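# Remove both clips from the cell, leads stay

## Task

Detach both clips from the cell and set them down away from it. Do not bend the strips, and keep the leads plugged in.

## Robot and tools

ROBOT. Two FANUC CRX arms, left_arm and right_arm, each carry a Robotiq 140 two-finger gripper whose fingers cannot fold. The left base sits near (+0.016, +0.384, 0) m and the right near (-0.028, -0.488, 0) m. A camera stand stands behind the arms.

FRAME. Everything uses the scene frame. Its origin is at table-top height, halfway between the nominal bases. +z points up, +x points out over the table, and left_arm is on the +y side. Image left and right do not match the arm names. On each gripper, the fingers point along its own +z and open and close along its own y. end_effector_position is the spot between the pads when they are shut. The fingertips reach about 33 mm past that spot for gaps up to 40 mm, and only about 9 mm past it when the gripper is wide open. Reported poses can be off by a few centimetres.

ROW FORMAT. Both motion tools use rows of 18 numbers, each in [-1, 1]. The first nine are for left_arm: dx, dy, dz, rx, ry, rz, gripper position, force_limit, speed. The last nine are the same for right_arm. Send all 18 even when one arm is idle. The six pose numbers are an offset, not a pose. They count from that arm's Hand target as it stood when the action or move began, along the scene axes, and the turn is taken about the Hand target position. The scale is 1.0 = 0.6 m or 180 degrees, and rx, ry, rz form one rotation vector. Sending the same offset again moves the arm that far again. Six zeros re-command the present Hand target. Gripper numbers are absolute settings, so resend the last values to leave a gripper as it is. A 0 there is a real command.

GRIPPER VALUES. position: +1 is fully open (140 mm), about -0.8 brings the pads together, and -1 closes until something blocks the fingers. force_limit sets the squeeze after a slow close: roughly 14 N at -1, 40 N at 0 and 58 N at +1. speed sets how fast the fingers move: about 30 mm/s at -1, 140 at 0 and 250 at +1. Faster closes grip much harder. Both settings start at +1. To tighten a grip, raise force_limit and change position slightly, e.g. from -1 to -0.98. To soften it, open and then re-close slowly.

execute_actions(actions, cameras). actions is a list of actions. Each action is a table of up to 15 rows, one per 1/30 s step. A shorter table repeats its last row to fill 15 steps. Every row in an action counts from that action's start pose. An empty list returns the state plus all camera images. cameras lists camera names, ["all"] or []. An unknown name voids the call.

move(target, speed, blend, stop_force, zero, blocking, cameras). target is one 18-number row or a list of up to 15 rows. All rows are offsets from the same starting Hand targets, not chained. Each arm travels a straight path. The paths end together and are capped at 10 s. speed is the path top speed in m/s, from 0.002 to 1 (default 0.25); turning is limited to twice that in rad/s. Give one value, or one per target. blend is a corner radius in m for lists; 0, the default, stops at each target. stop_force (12 to 80 N, shared by both arms) ends an arm's path when it feels that much push against its travel. Use it only slowly and without turning the gripper. Leave it out when backing off something the gripper presses on. zero (default true) re-zeroes the force reading before the move. blocking=false returns after about 0.5 s while the move continues; it cannot be combined with stop_force. The paths do not avoid obstacles. The result adds a "move:" line: done, off_target, moving, held or fault. It also lists limits: paced means the command was clipped, and held means a check blocked a step.

wait(seconds 0 to 10) lets the scene run with the last commands held. stop brakes a running move, but the fingers keep going. zoom_image(camera, region=[x0,y0,x1,y1]) gives a closer view of the latest image. region is in pixels from the top-left corner, at most 504 wide and high. Valid cameras: cam_head_left, cam_head_right, cam_high, cam_low, cam_left_wrist, cam_right_wrist, each 672x504. read_manual returns licence text only. finished_scene(scene = current scene number) ends the scene permanently.

MOTION. Each control step clips the commanded pose to within 70 mm and 16 degrees of the measured pose. Hand target in a result is the last clipped command, and later offsets count from it. A gripper often rests slightly short of it. The next command asks for it again; if the gap stays, send the gap as an offset. To stop pressing on something, command the target back beyond the gripper.

RESULTS. For each arm a result gives end_effector_position (m) and end_effector_quat_wxyz, the Hand target and Joint velocities ("within noise" means still). Flange force is along the gripper's own axes, is noisy, and includes held weight; "no reading" means no estimate. The gripper lines give position_measured in counts: 3 is open, about 139 is 60 mm, 200 is 20 mm and 230 means the pads touch. object_status: 0 moving, 1 blocked while opening, 2 blocked while closing (a grip), 3 reached the target or pads met. Tool commands shows the current gripper settings. execute_actions results also list positions at some steps.

AVOID. A contact force of 150 N, or joint torque at its limit (145 N m for the three big joints, 36.4 N m for the wrist joints), stops that arm for 10 s. Open the gripper first if a grip pins a stopped arm. Arms are stiff, so targets past a firm contact can fault. Keep the arms and fingers from pressing on each other, and never close a gripper on the other arm. Do not drop parts, let go of moving parts, knock things off the table, strike fixed objects, or twist or lever hard on the gripper. A MOTOR HOT line warns of overheating, which brakes the arm for 30 to 60 s or more; avoid long stretched-out or straining poses. Lift the clips gently so the strips stay straight and the leads stay seated.

Each tool is called after ">>>" as name([rows], argument=value, ...), one row to a line, values as JSON.

## Session

>>> execute_actions(actions=[])

Scene clock: 0.00 s.
left_arm: end_effector_position=(+0.1632, +0.7518, +0.2286) position_measured=3 object_status=3 end_effector_quat_wxyz=(+0.088, +0.638, -0.045, +0.764) | right_arm: end_effector_position=(+0.7651, +0.2078, +0.1640) position_measured=3 object_status=3 end_effector_quat_wxyz=(-0.015, +0.666, +0.341, +0.664)
Joint positions: left_arm=[2.204 0.571 -0.633 0.863 -2.005 -1.247] | right_arm=[0.677 0.941 0.312 2.822 -0.531 -0.862]
Joint velocities: within noise
Flange force (N): no reading
Hand target: left_arm +0.1632, +0.7518, +0.2286; +0.088, +0.638, -0.045, +0.764 | right_arm +0.7651, +0.2078, +0.1640; -0.015, +0.666, +0.341, +0.664
Tool commands: left_gripper/position=+1.0 left_gripper/force_limit=+1.0 left_gripper/speed=+1.0 right_gripper/position=+1.0 right_gripper/force_limit=+1.0 right_gripper/speed=+1.0

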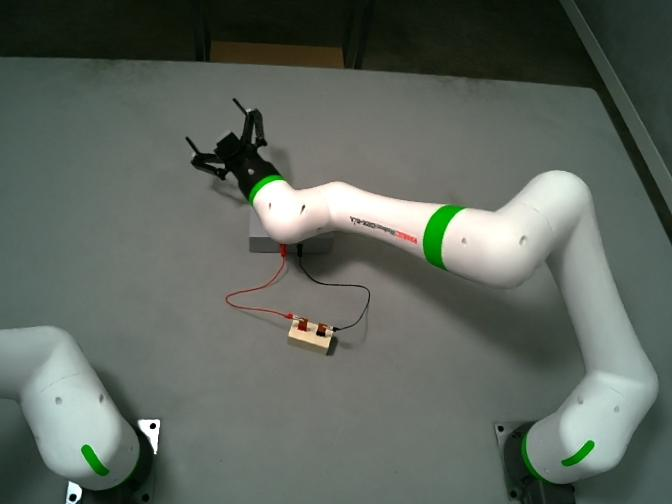

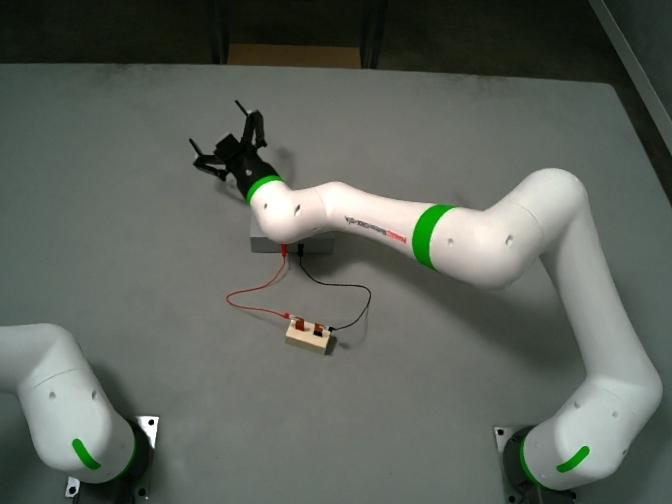

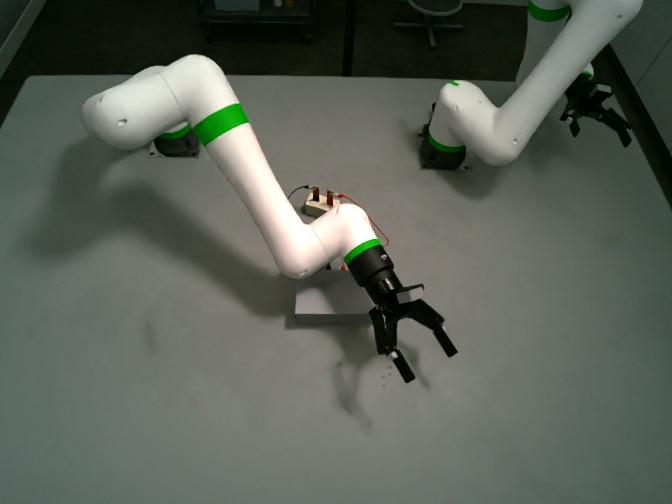

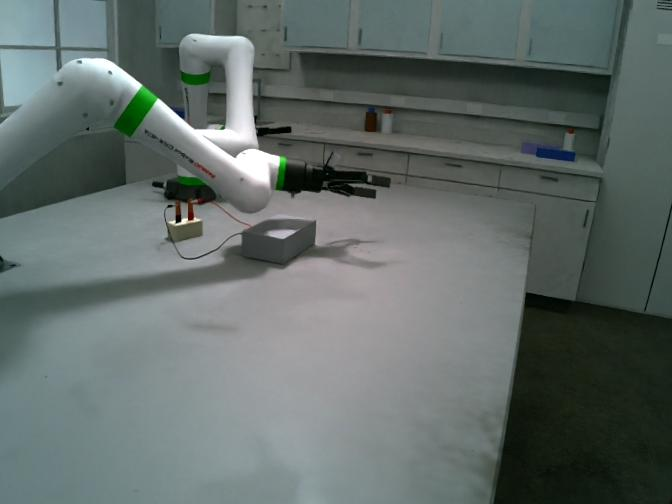

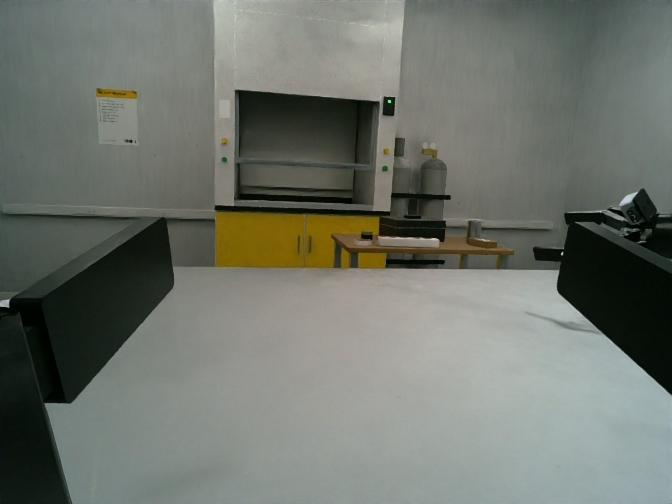

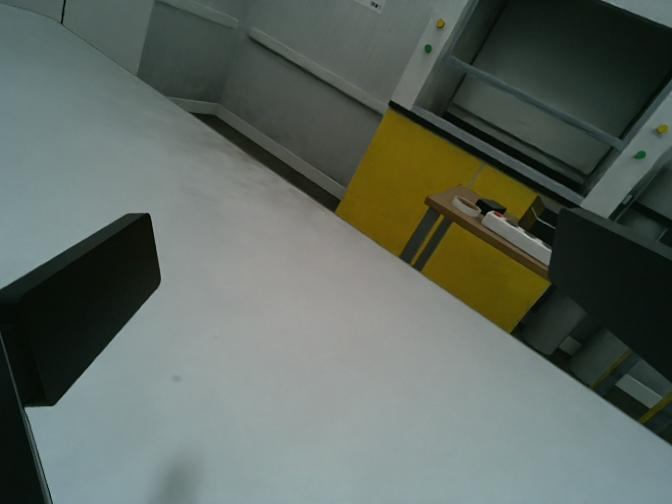

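>>> zoom_image(camera="cam_head_left", region=[260, 290, 380, 380])

>>> zoom_image(camera="cam_low", region=[150, 190, 230, 250])

>>> zoom_image(camera="cam_high", region=[280, 170, 380, 245])

Scaled by 4.200 from the camera's 672x504 image, which has a finer 960x720 frame.

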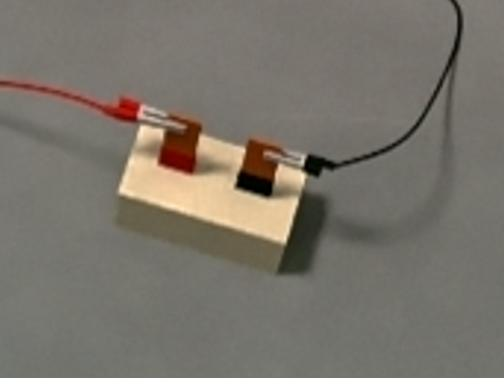

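Scaled by 6.300 from the camera's 672x504 image, which has a finer 960x720 frame.

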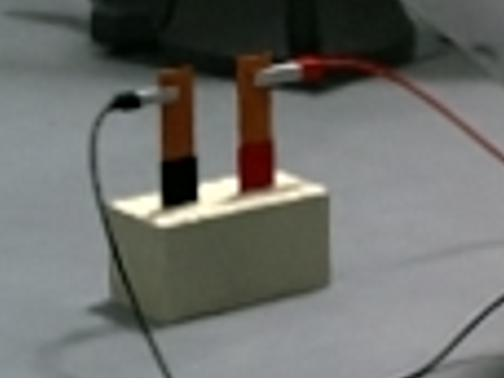

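Scaled by 5.040 from the camera's 672x504 image, which has a finer 960x720 frame.

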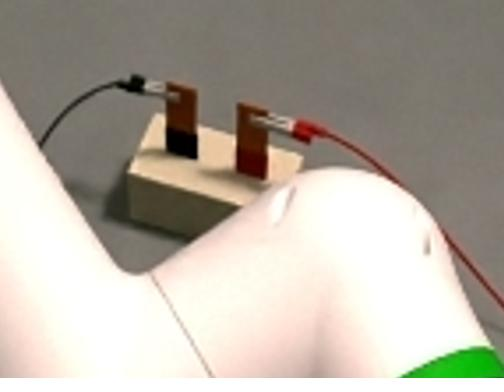

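>>> move([
  [0,0,0,0,0,0,1,1,1,0,0,0.35,-0.17,0.16,0.08,1,1,1],
  [0,0,0,0,0,0,1,1,1,-0.75,-0.45,0.35,-0.339,0.324,0.162,1,1,1],
], blend=0.05, cameras=["all"])

Scene clock: 5.73 s.
left_arm: end_effector_position=(+0.1632, +0.7518, +0.2286) position_measured=3 object_status=3 end_effector_quat_wxyz=(+0.088, +0.638, -0.045, +0.764) | right_arm: end_effector_position=(+0.3151, -0.0622, +0.3740) position_measured=3 object_status=3 end_effector_quat_wxyz=(+0.000, +0.707, +0.707, -0.001)
Joint positions: left_arm=[2.204 0.571 -0.633 0.863 -2.005 -1.247] | right_arm=[0.673 0.325 0.699 3.142 1.946 -0.653]
Flange force (N): left_arm=[-6.5 -6.7 -4.9] | right_arm=[-7.2 -5.9 1.3]
Hand target: left_arm +0.1632, +0.7518, +0.2286; +0.088, +0.638, -0.045, +0.764 | right_arm +0.3151, -0.0622, +0.3740; +0.000, +0.707, +0.707, -0.001
Off the commanded pose: left_arm 0.000 m, 0 deg | right_arm 0.000 m, 0 deg.
move: done

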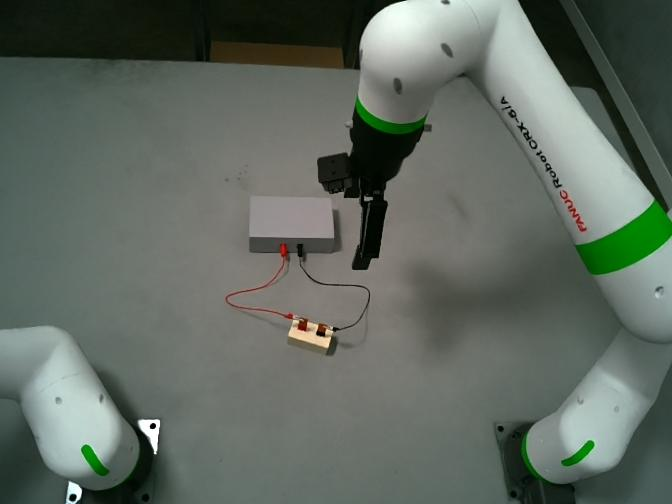

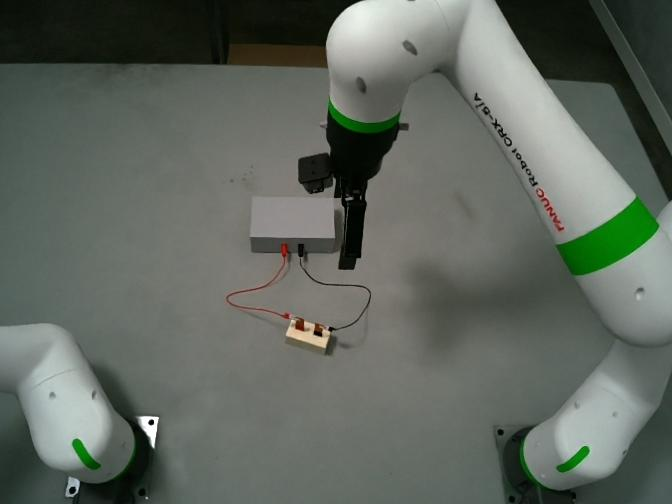

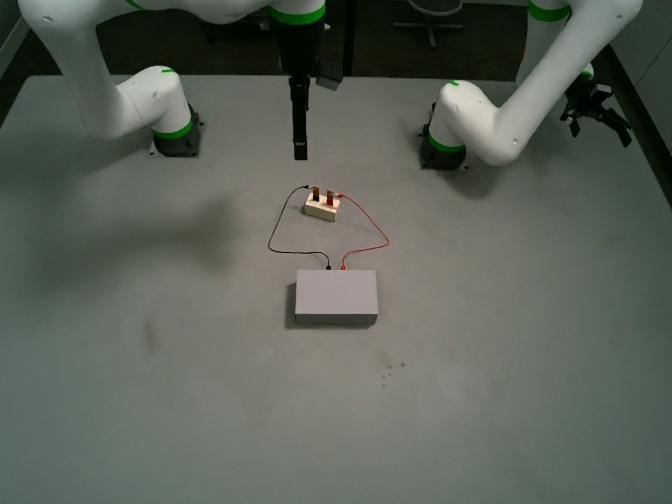

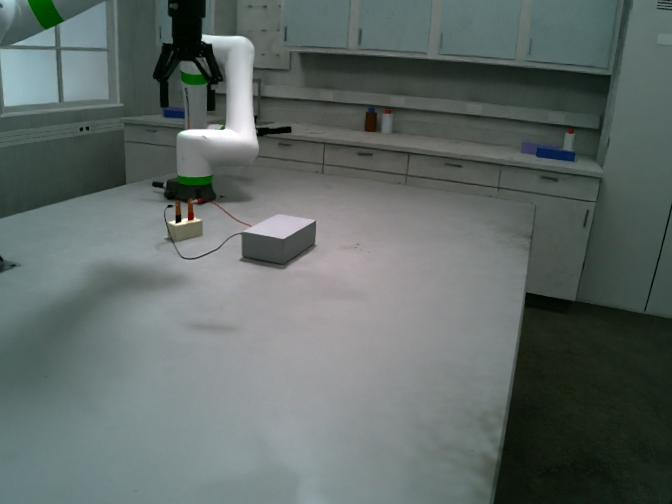

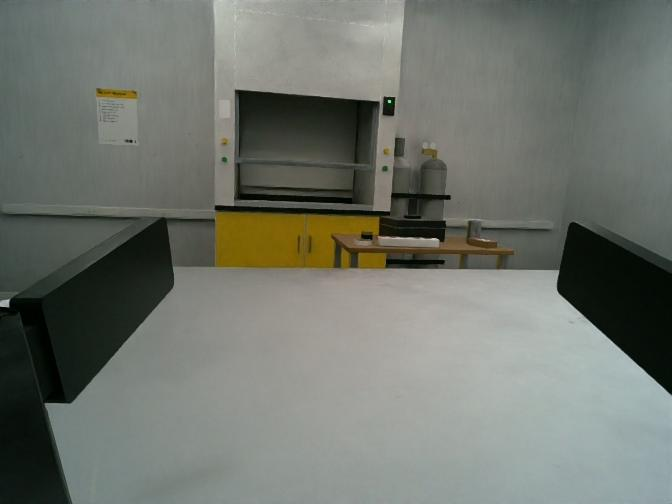

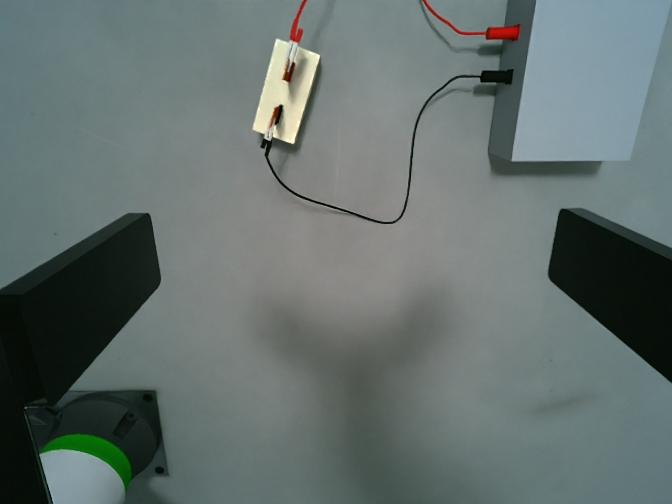

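>>> move(target=[0,0,0,0,0,0,1,1,1,-0.1,-0.063,-0.257,0,0,-0.083,1,1,1], cameras=["cam_right_wrist","cam_low","cam_high"])

>>> zoom_image(camera="cam_right_wrist", region=[200, 0, 500, 300])

>>> zoom_image(camera="cam_low", region=[150, 150, 270, 250])

Scene clock: 7.33 s.
left_arm: end_effector_position=(+0.1632, +0.7518, +0.2286) position_measured=3 object_status=3 end_effector_quat_wxyz=(+0.088, +0.638, -0.045, +0.764) | right_arm: end_effector_position=(+0.2551, -0.1000, +0.2198) position_measured=3 object_status=3 end_effector_quat_wxyz=(+0.000, +0.793, +0.609, -0.001)
Joint positions: left_arm=[2.204 0.571 -0.633 0.863 -2.005 -1.247] | right_arm=[0.687 0.08 0.04 3.141 1.532 -0.927]
Flange force (N): left_arm=[-6.8 -7.0 -5.2] | right_arm=[-6.7 -1.7 -2.6]
Hand target: left_arm +0.1632, +0.7518, +0.2286; +0.088, +0.638, -0.045, +0.764 | right_arm +0.2551, -0.1000, +0.2198; +0.000, +0.793, +0.609, -0.001
Off the commanded pose: left_arm 0.000 m, 0 deg | right_arm 0.000 m, 0 deg.
move: done
Images, in order (width x height): cam_high 672x504, cam_low 672x504, cam_right_wrist 672x504.

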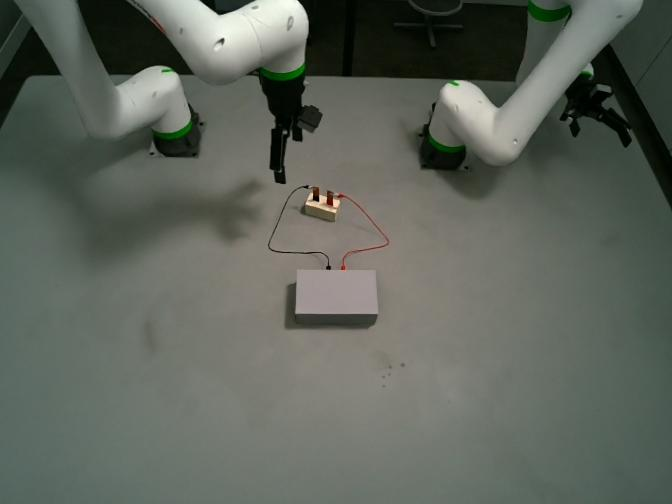

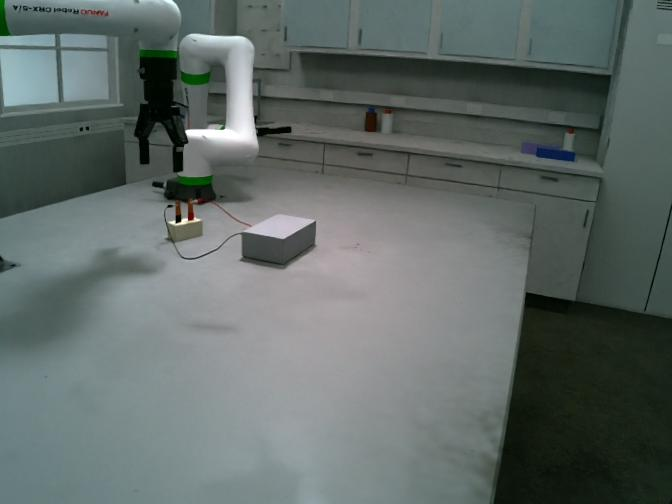

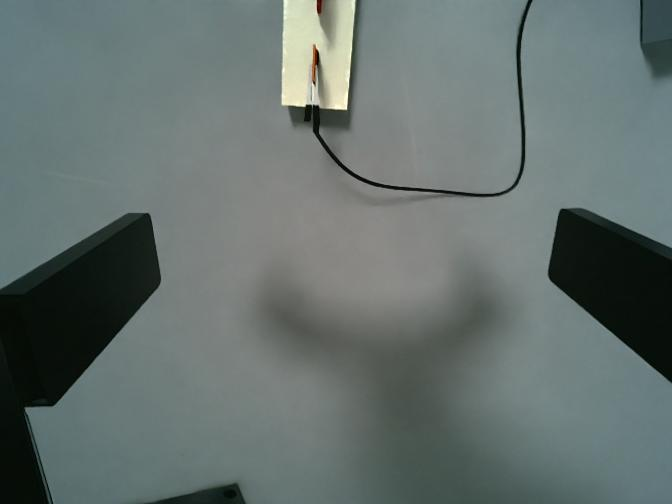

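Scaled by 1.680 from the camera's 672x504 image, which has a finer 960x720 frame.

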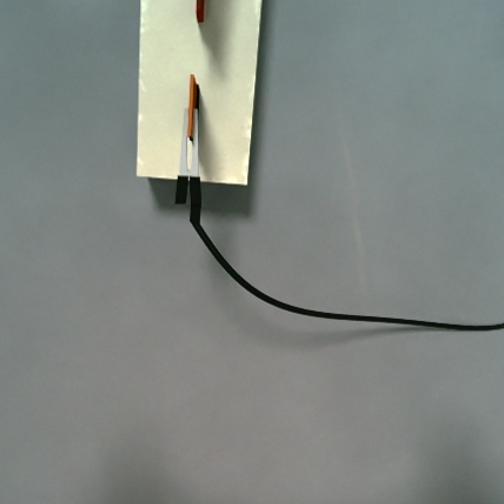

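Scaled by 4.200 from the camera's 672x504 image, which has a finer 960x720 frame.

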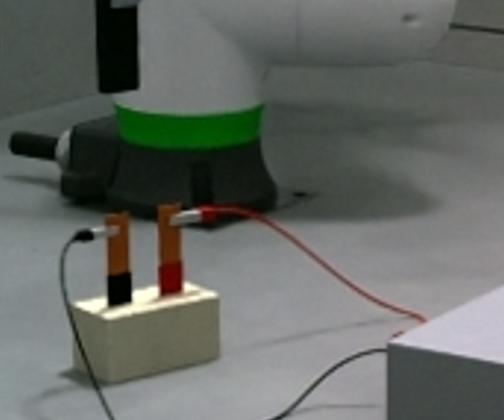

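>>> move(target=[0,0,0,0,0,0,1,1,1,-0.03,0.042,-0.083,0,0,0,1,1,1], cameras=["cam_right_wrist"])

>>> zoom_image(camera="cam_right_wrist", region=[250, 0, 450, 150])

Scene clock: 8.43 s.
left_arm: end_effector_position=(+0.1632, +0.7518, +0.2286) position_measured=3 object_status=3 end_effector_quat_wxyz=(+0.088, +0.638, -0.045, +0.764) | right_arm: end_effector_position=(+0.2371, -0.0748, +0.1701) position_measured=3 object_status=3 end_effector_quat_wxyz=(+0.000, +0.793, +0.609, -0.001)
Joint positions: left_arm=[2.204 0.571 -0.633 0.863 -2.005 -1.247] | right_arm=[0.753 0.119 -0.034 3.141 1.419 -0.993]
Flange force (N): left_arm=[-6.7 -6.9 -4.9] | right_arm=[-6.2 -1.9 -3.0]
Hand target: left_arm +0.1632, +0.7518, +0.2286; +0.088, +0.638, -0.045, +0.764 | right_arm +0.2371, -0.0748, +0.1700; +0.000, +0.793, +0.609, -0.001
Off the commanded pose: left_arm 0.000 m, 0 deg | right_arm 0.000 m, 0 deg.
move: done
Images, in order (width x height): cam_right_wrist 672x504.

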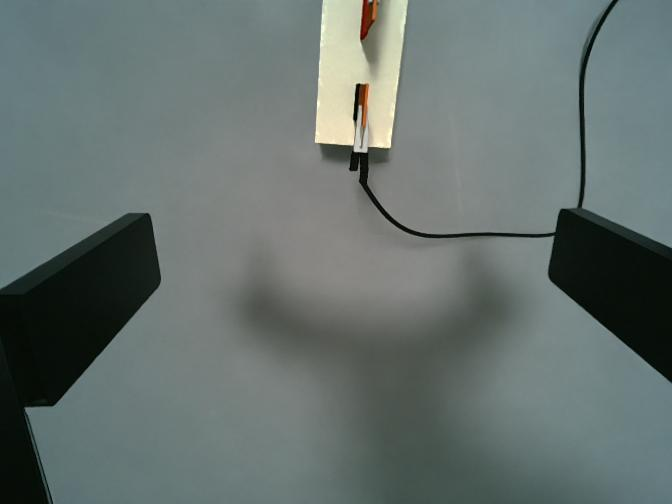

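Scaled by 2.520 from the camera's 672x504 image, which has a finer 960x720 frame.

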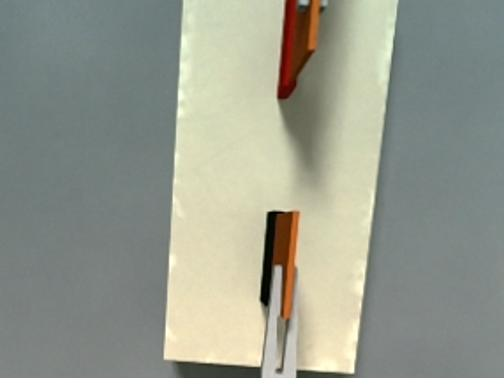

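>>> move(target=[0,0,0,0,0,0,1,1,1,0.011,0.021,-0.033,0,0,0,-0.2,-1,0], cameras=["cam_right_wrist","cam_low","cam_high","cam_head_left"])

>>> zoom_image(camera="cam_right_wrist", region=[240, 0, 480, 180])

>>> zoom_image(camera="cam_low", region=[140, 150, 240, 250])

>>> zoom_image(camera="cam_high", region=[270, 140, 370, 230])

Scene clock: 9.90 s.
left_arm: end_effector_position=(+0.1632, +0.7518, +0.2286) position_measured=3 object_status=3 end_effector_quat_wxyz=(+0.088, +0.638, -0.045, +0.764) | right_arm: end_effector_position=(+0.2437, -0.0622, +0.1502) position_measured=154 object_status=0 end_effector_quat_wxyz=(+0.000, +0.793, +0.609, -0.001)
Joint positions: left_arm=[2.204 0.571 -0.633 0.863 -2.005 -1.247] | right_arm=[0.763 0.162 -0.032 3.141 1.378 -1.003]
Flange force (N): left_arm=[-6.1 -6.5 -4.7] | right_arm=[-7.4 -2.0 -3.0]
Hand target: left_arm +0.1632, +0.7518, +0.2286; +0.088, +0.638, -0.045, +0.764 | right_arm +0.2437, -0.0622, +0.1502; +0.000, +0.793, +0.609, -0.001
Off the commanded pose: left_arm 0.000 m, 0 deg | right_arm 0.000 m, 0 deg.
move: done
Images, in order (width x height): cam_head_left 672x504, cam_high 672x504, cam_low 672x504, cam_right_wrist 672x504.

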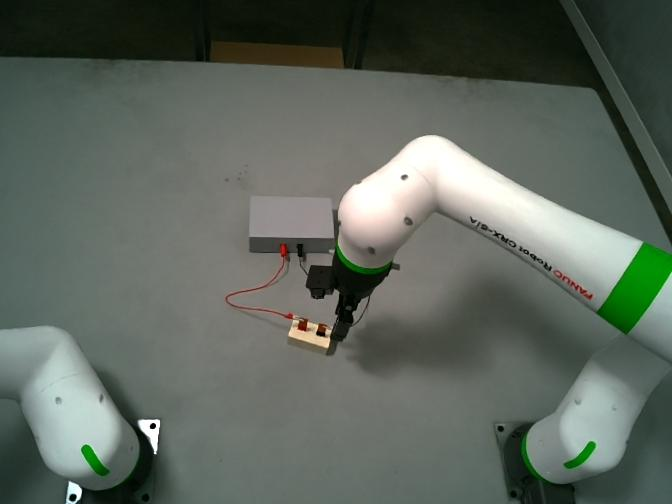

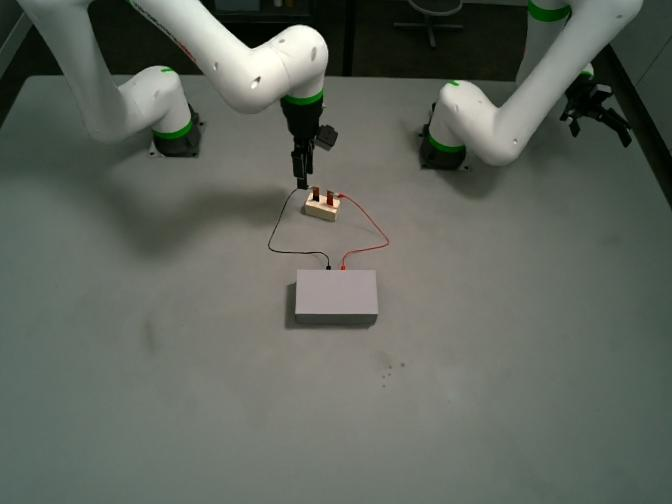

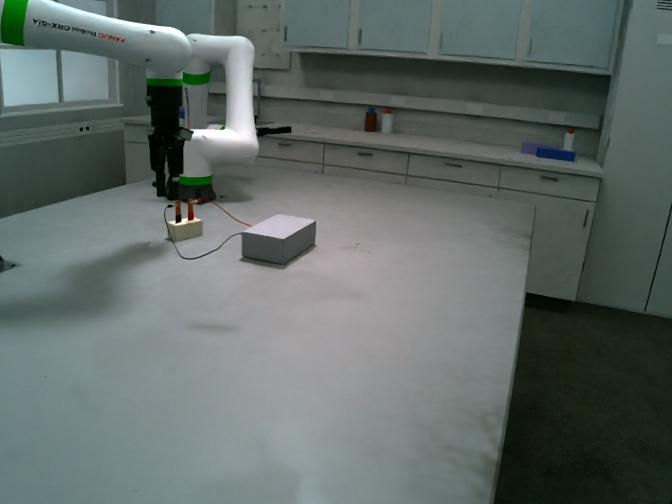

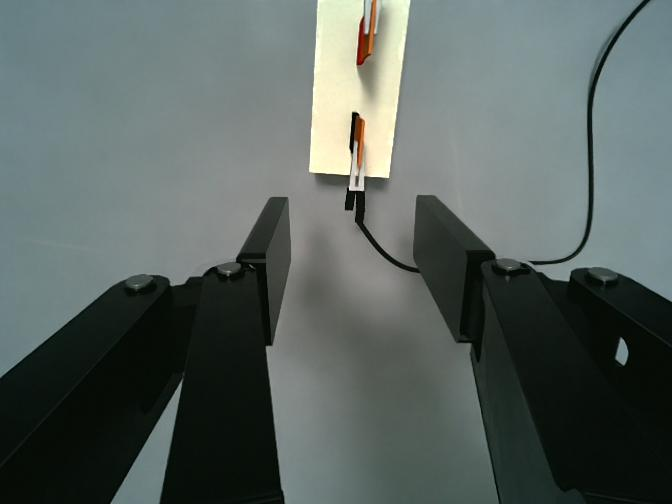

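Scaled by 2.100 from the camera's 672x504 image, which has a finer 960x720 frame.

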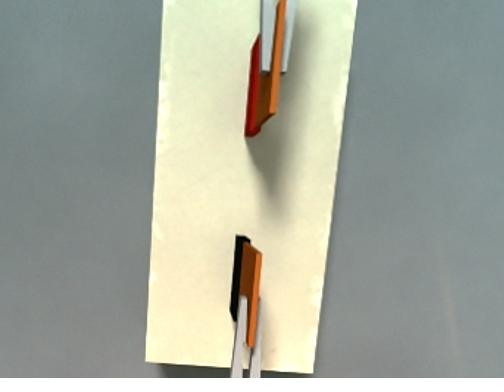

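Scaled by 5.040 from the camera's 672x504 image, which has a finer 960x720 frame.

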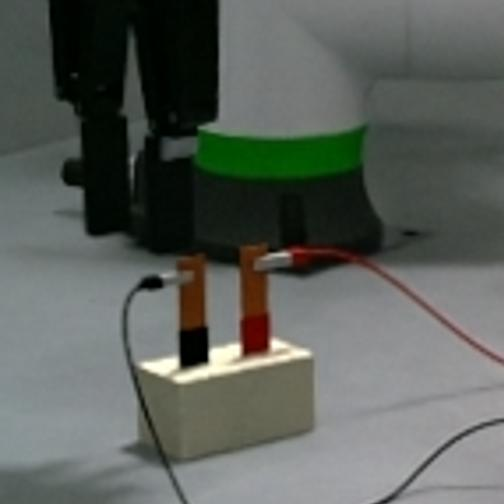

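Scaled by 5.040 from the camera's 672x504 image, which has a finer 960x720 frame.

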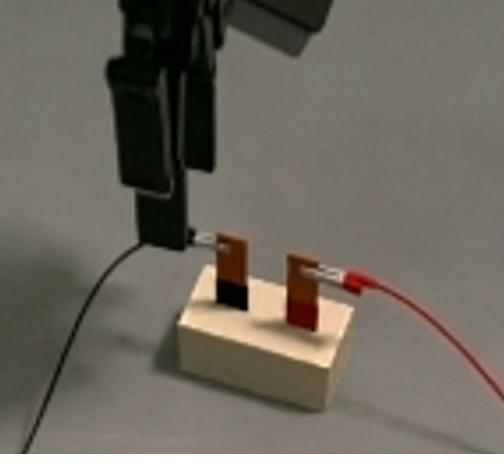

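>>> move(target=[0,0,0,0,0,0,1,1,1,0,0,-0.07,0,0,0,-0.2,-1,0], speed=0.1, cameras=["cam_right_wrist","cam_low","cam_high","cam_head_left"])

>>> zoom_image(camera="cam_right_wrist", region=[240, 150, 480, 330])

>>> zoom_image(camera="cam_low", region=[140, 170, 220, 250])

>>> zoom_image(camera="cam_high", region=[270, 140, 370, 230])

Scene clock: 11.10 s.
left_arm: end_effector_position=(+0.1632, +0.7518, +0.2286) position_measured=3 object_status=3 end_effector_quat_wxyz=(+0.088, +0.638, -0.045, +0.764) | right_arm: end_effector_position=(+0.2437, -0.0622, +0.1082) position_measured=154 object_status=3 end_effector_quat_wxyz=(+0.000, +0.793, +0.609, -0.001)
Joint positions: left_arm=[2.204 0.571 -0.633 0.863 -2.005 -1.247] | right_arm=[0.763 0.187 -0.103 3.141 1.282 -1.003]
Flange force (N): left_arm=[-6.3 -7.1 -5.1] | right_arm=[-5.0 -1.3 -4.0]
Hand target: left_arm +0.1632, +0.7518, +0.2286; +0.088, +0.638, -0.045, +0.764 | right_arm +0.2437, -0.0622, +0.1082; +0.000, +0.793, +0.609, -0.001
Off the commanded pose: left_arm 0.000 m, 0 deg | right_arm 0.000 m, 0 deg.
move: done
Images, in order (width x height): cam_head_left 672x504, cam_high 672x504, cam_low 672x504, cam_right_wrist 672x504.

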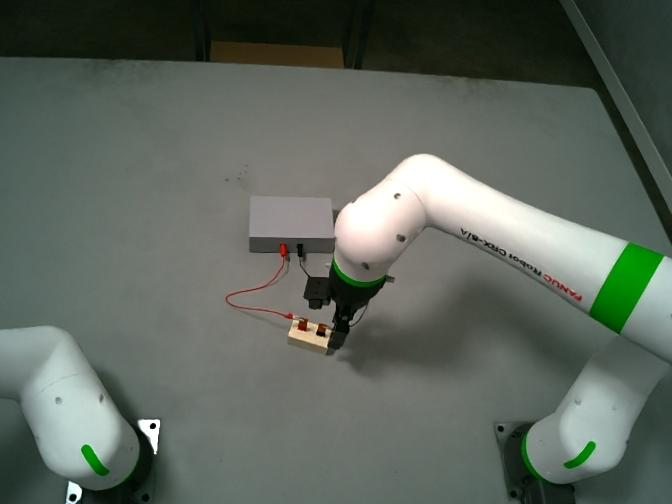

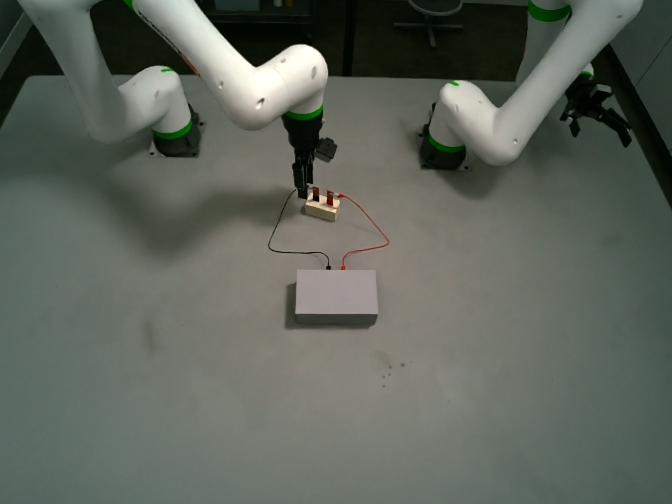

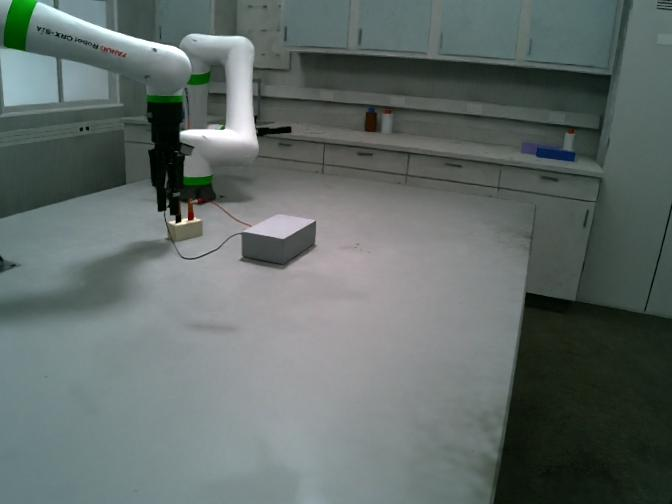

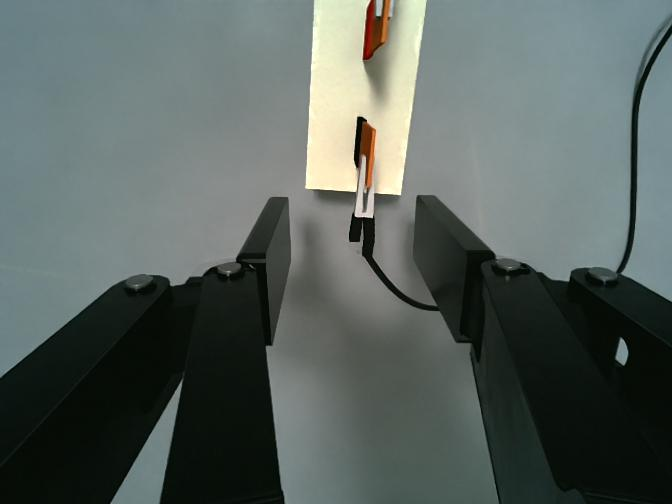

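Scaled by 2.100 from the camera's 672x504 image, which has a finer 960x720 frame.

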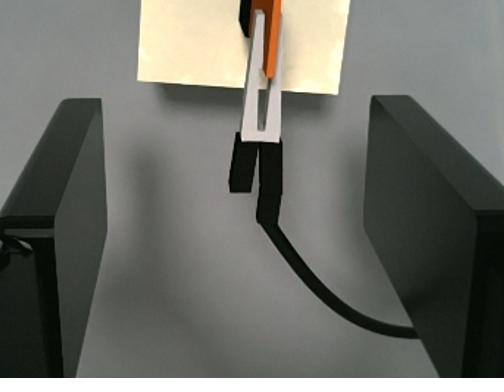

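Scaled by 6.300 from the camera's 672x504 image, which has a finer 960x720 frame.

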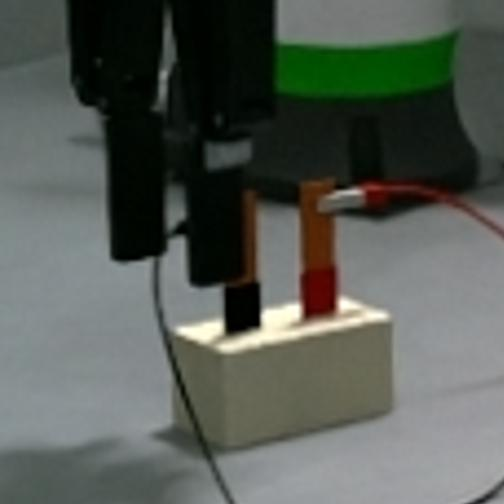

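Scaled by 5.040 from the camera's 672x504 image, which has a finer 960x720 frame.

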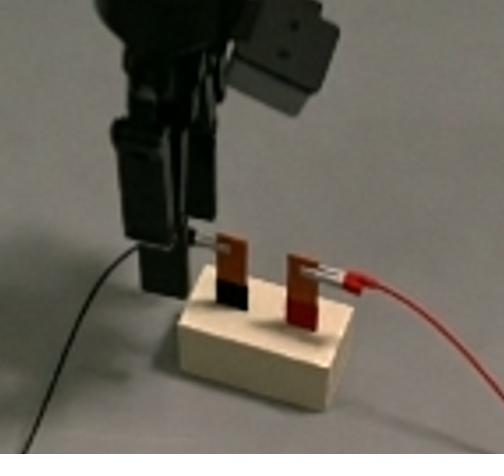

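>>> move([
  [0,0,0,0,0,0,1,1,1,0.0048,-0.0013,0,0,0,0,-0.2,-1,-1],
  [0,0,0,0,0,0,1,1,1,0.0048,-0.0013,0,0,0,0,-1,-1,-1],
], speed=0.1, cameras=["cam_right_wrist","cam_high"])

>>> wait(seconds=1, cameras=["cam_right_wrist"])

>>> zoom_image(camera="cam_right_wrist", region=[240, 130, 480, 310])

Scene clock: 13.70 s.
left_arm: end_effector_position=(+0.1632, +0.7518, +0.2286) position_measured=3 object_status=3 end_effector_quat_wxyz=(+0.088, +0.638, -0.045, +0.764) | right_arm: end_effector_position=(+0.2466, -0.0630, +0.1082) position_measured=219 object_status=0 end_effector_quat_wxyz=(+0.000, +0.793, +0.609, -0.001)
Joint positions: left_arm=[2.204 0.571 -0.633 0.863 -2.005 -1.247] | right_arm=[0.758 0.189 -0.101 3.141 1.282 -0.998]
Flange force (N): left_arm=[-6.5 -6.7 -5.0] | right_arm=[-7.9 -1.2 -4.1]
Hand target: left_arm +0.1632, +0.7518, +0.2286; +0.088, +0.638, -0.045, +0.764 | right_arm +0.2466, -0.0630, +0.1082; +0.000, +0.793, +0.609, -0.001
Off the commanded pose: left_arm 0.000 m, 0 deg | right_arm 0.000 m, 0 deg.
move: done
Images, in order (width x height): cam_high 672x504, cam_right_wrist 672x504.

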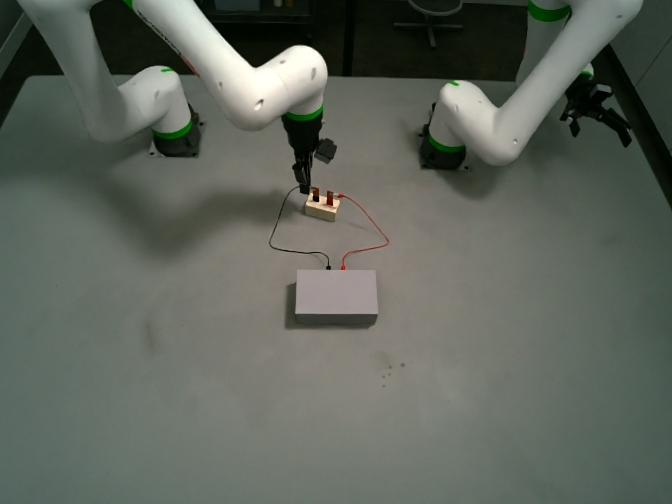

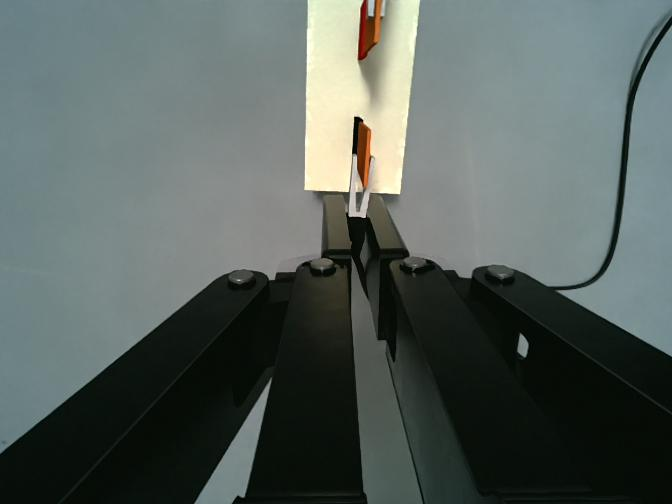

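Scene clock: 14.70 s.
left_arm: end_effector_position=(+0.1632, +0.7518, +0.2286) position_measured=3 object_status=3 end_effector_quat_wxyz=(+0.088, +0.638, -0.045, +0.764) | right_arm: end_effector_position=(+0.2466, -0.0630, +0.1082) position_measured=219 object_status=2 end_effector_quat_wxyz=(+0.000, +0.793, +0.609, -0.001)
Joint positions: left_arm=[2.204 0.571 -0.633 0.863 -2.005 -1.247] | right_arm=[0.758 0.189 -0.101 3.141 1.282 -0.998]
Flange force (N): left_arm=[-6.3 -6.6 -4.8] | right_arm=[-7.0 -1.4 -4.1]
Hand target: left_arm +0.1632, +0.7518, +0.2286; +0.088, +0.638, -0.045, +0.764 | right_arm +0.2466, -0.0630, +0.1082; +0.000, +0.793, +0.609, -0.001
Tool commands: left_gripper/position=+1.0 left_gripper/force_limit=+1.0 left_gripper/speed=+1.0 right_gripper/position=-1.0 right_gripper/force_limit=-1.0 right_gripper/speed=-1.0
Off the commanded pose: left_arm 0.000 m, 0 deg | right_arm 0.000 m, 0 deg.
wait: 1.00 s; at rest by 0.17 s
Images, in order (width x height): cam_right_wrist 672x504.

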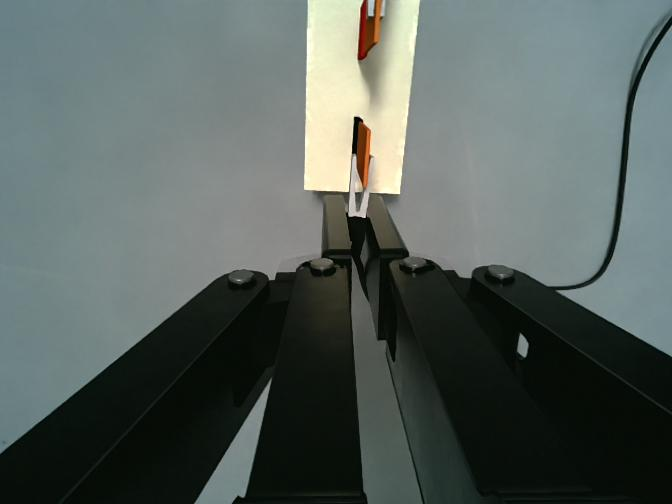

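Scaled by 2.100 from the camera's 672x504 image, which has a finer 960x720 frame.

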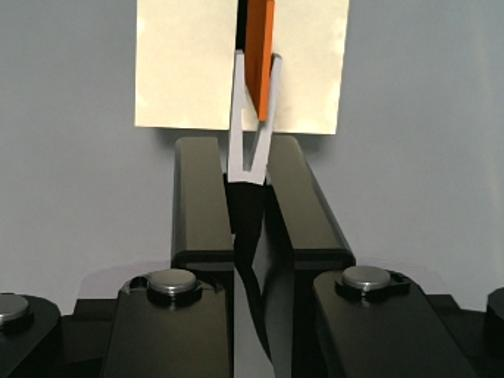

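>>> move([
  [0,0,0,0,0,0,1,1,1,-0.009,-0.032,0,0,0,0,-1,-1,-1],
  [0,0,0,0,0,0,1,1,1,-0.039,-0.145,0,0,0,0,-1,-1,-1],
], speed=[0.04,0.15], cameras=["cam_right_wrist","cam_high"])

Scene clock: 16.33 s.
left_arm: end_effector_position=(+0.1632, +0.7518, +0.2286) position_measured=3 object_status=3 end_effector_quat_wxyz=(+0.088, +0.638, -0.045, +0.764) | right_arm: end_effector_position=(+0.2232, -0.1500, +0.1082) position_measured=219 object_status=2 end_effector_quat_wxyz=(+0.000, +0.793, +0.609, -0.001)
Joint positions: left_arm=[2.204 0.571 -0.633 0.863 -2.005 -1.247] | right_arm=[0.639 -0.022 -0.33 3.142 1.265 -0.879]
Flange force (N): left_arm=[-6.7 -6.9 -5.0] | right_arm=[-5.7 -1.6 -3.5]
Hand target: left_arm +0.1632, +0.7518, +0.2286; +0.088, +0.638, -0.045, +0.764 | right_arm +0.2232, -0.1500, +0.1082; +0.000, +0.793, +0.609, -0.001
Off the commanded pose: left_arm 0.000 m, 0 deg | right_arm 0.000 m, 0 deg.
move: done
Images, in order (width x height): cam_high 672x504, cam_right_wrist 672x504.

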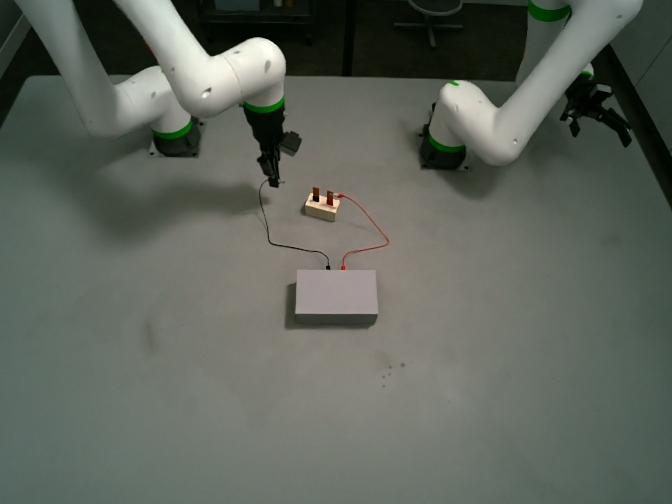

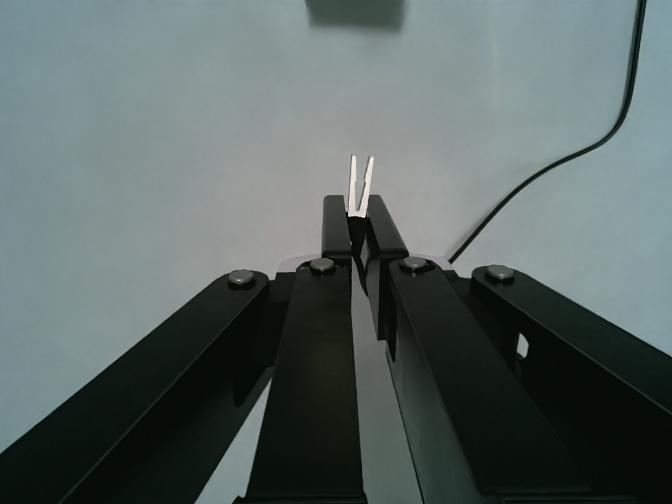

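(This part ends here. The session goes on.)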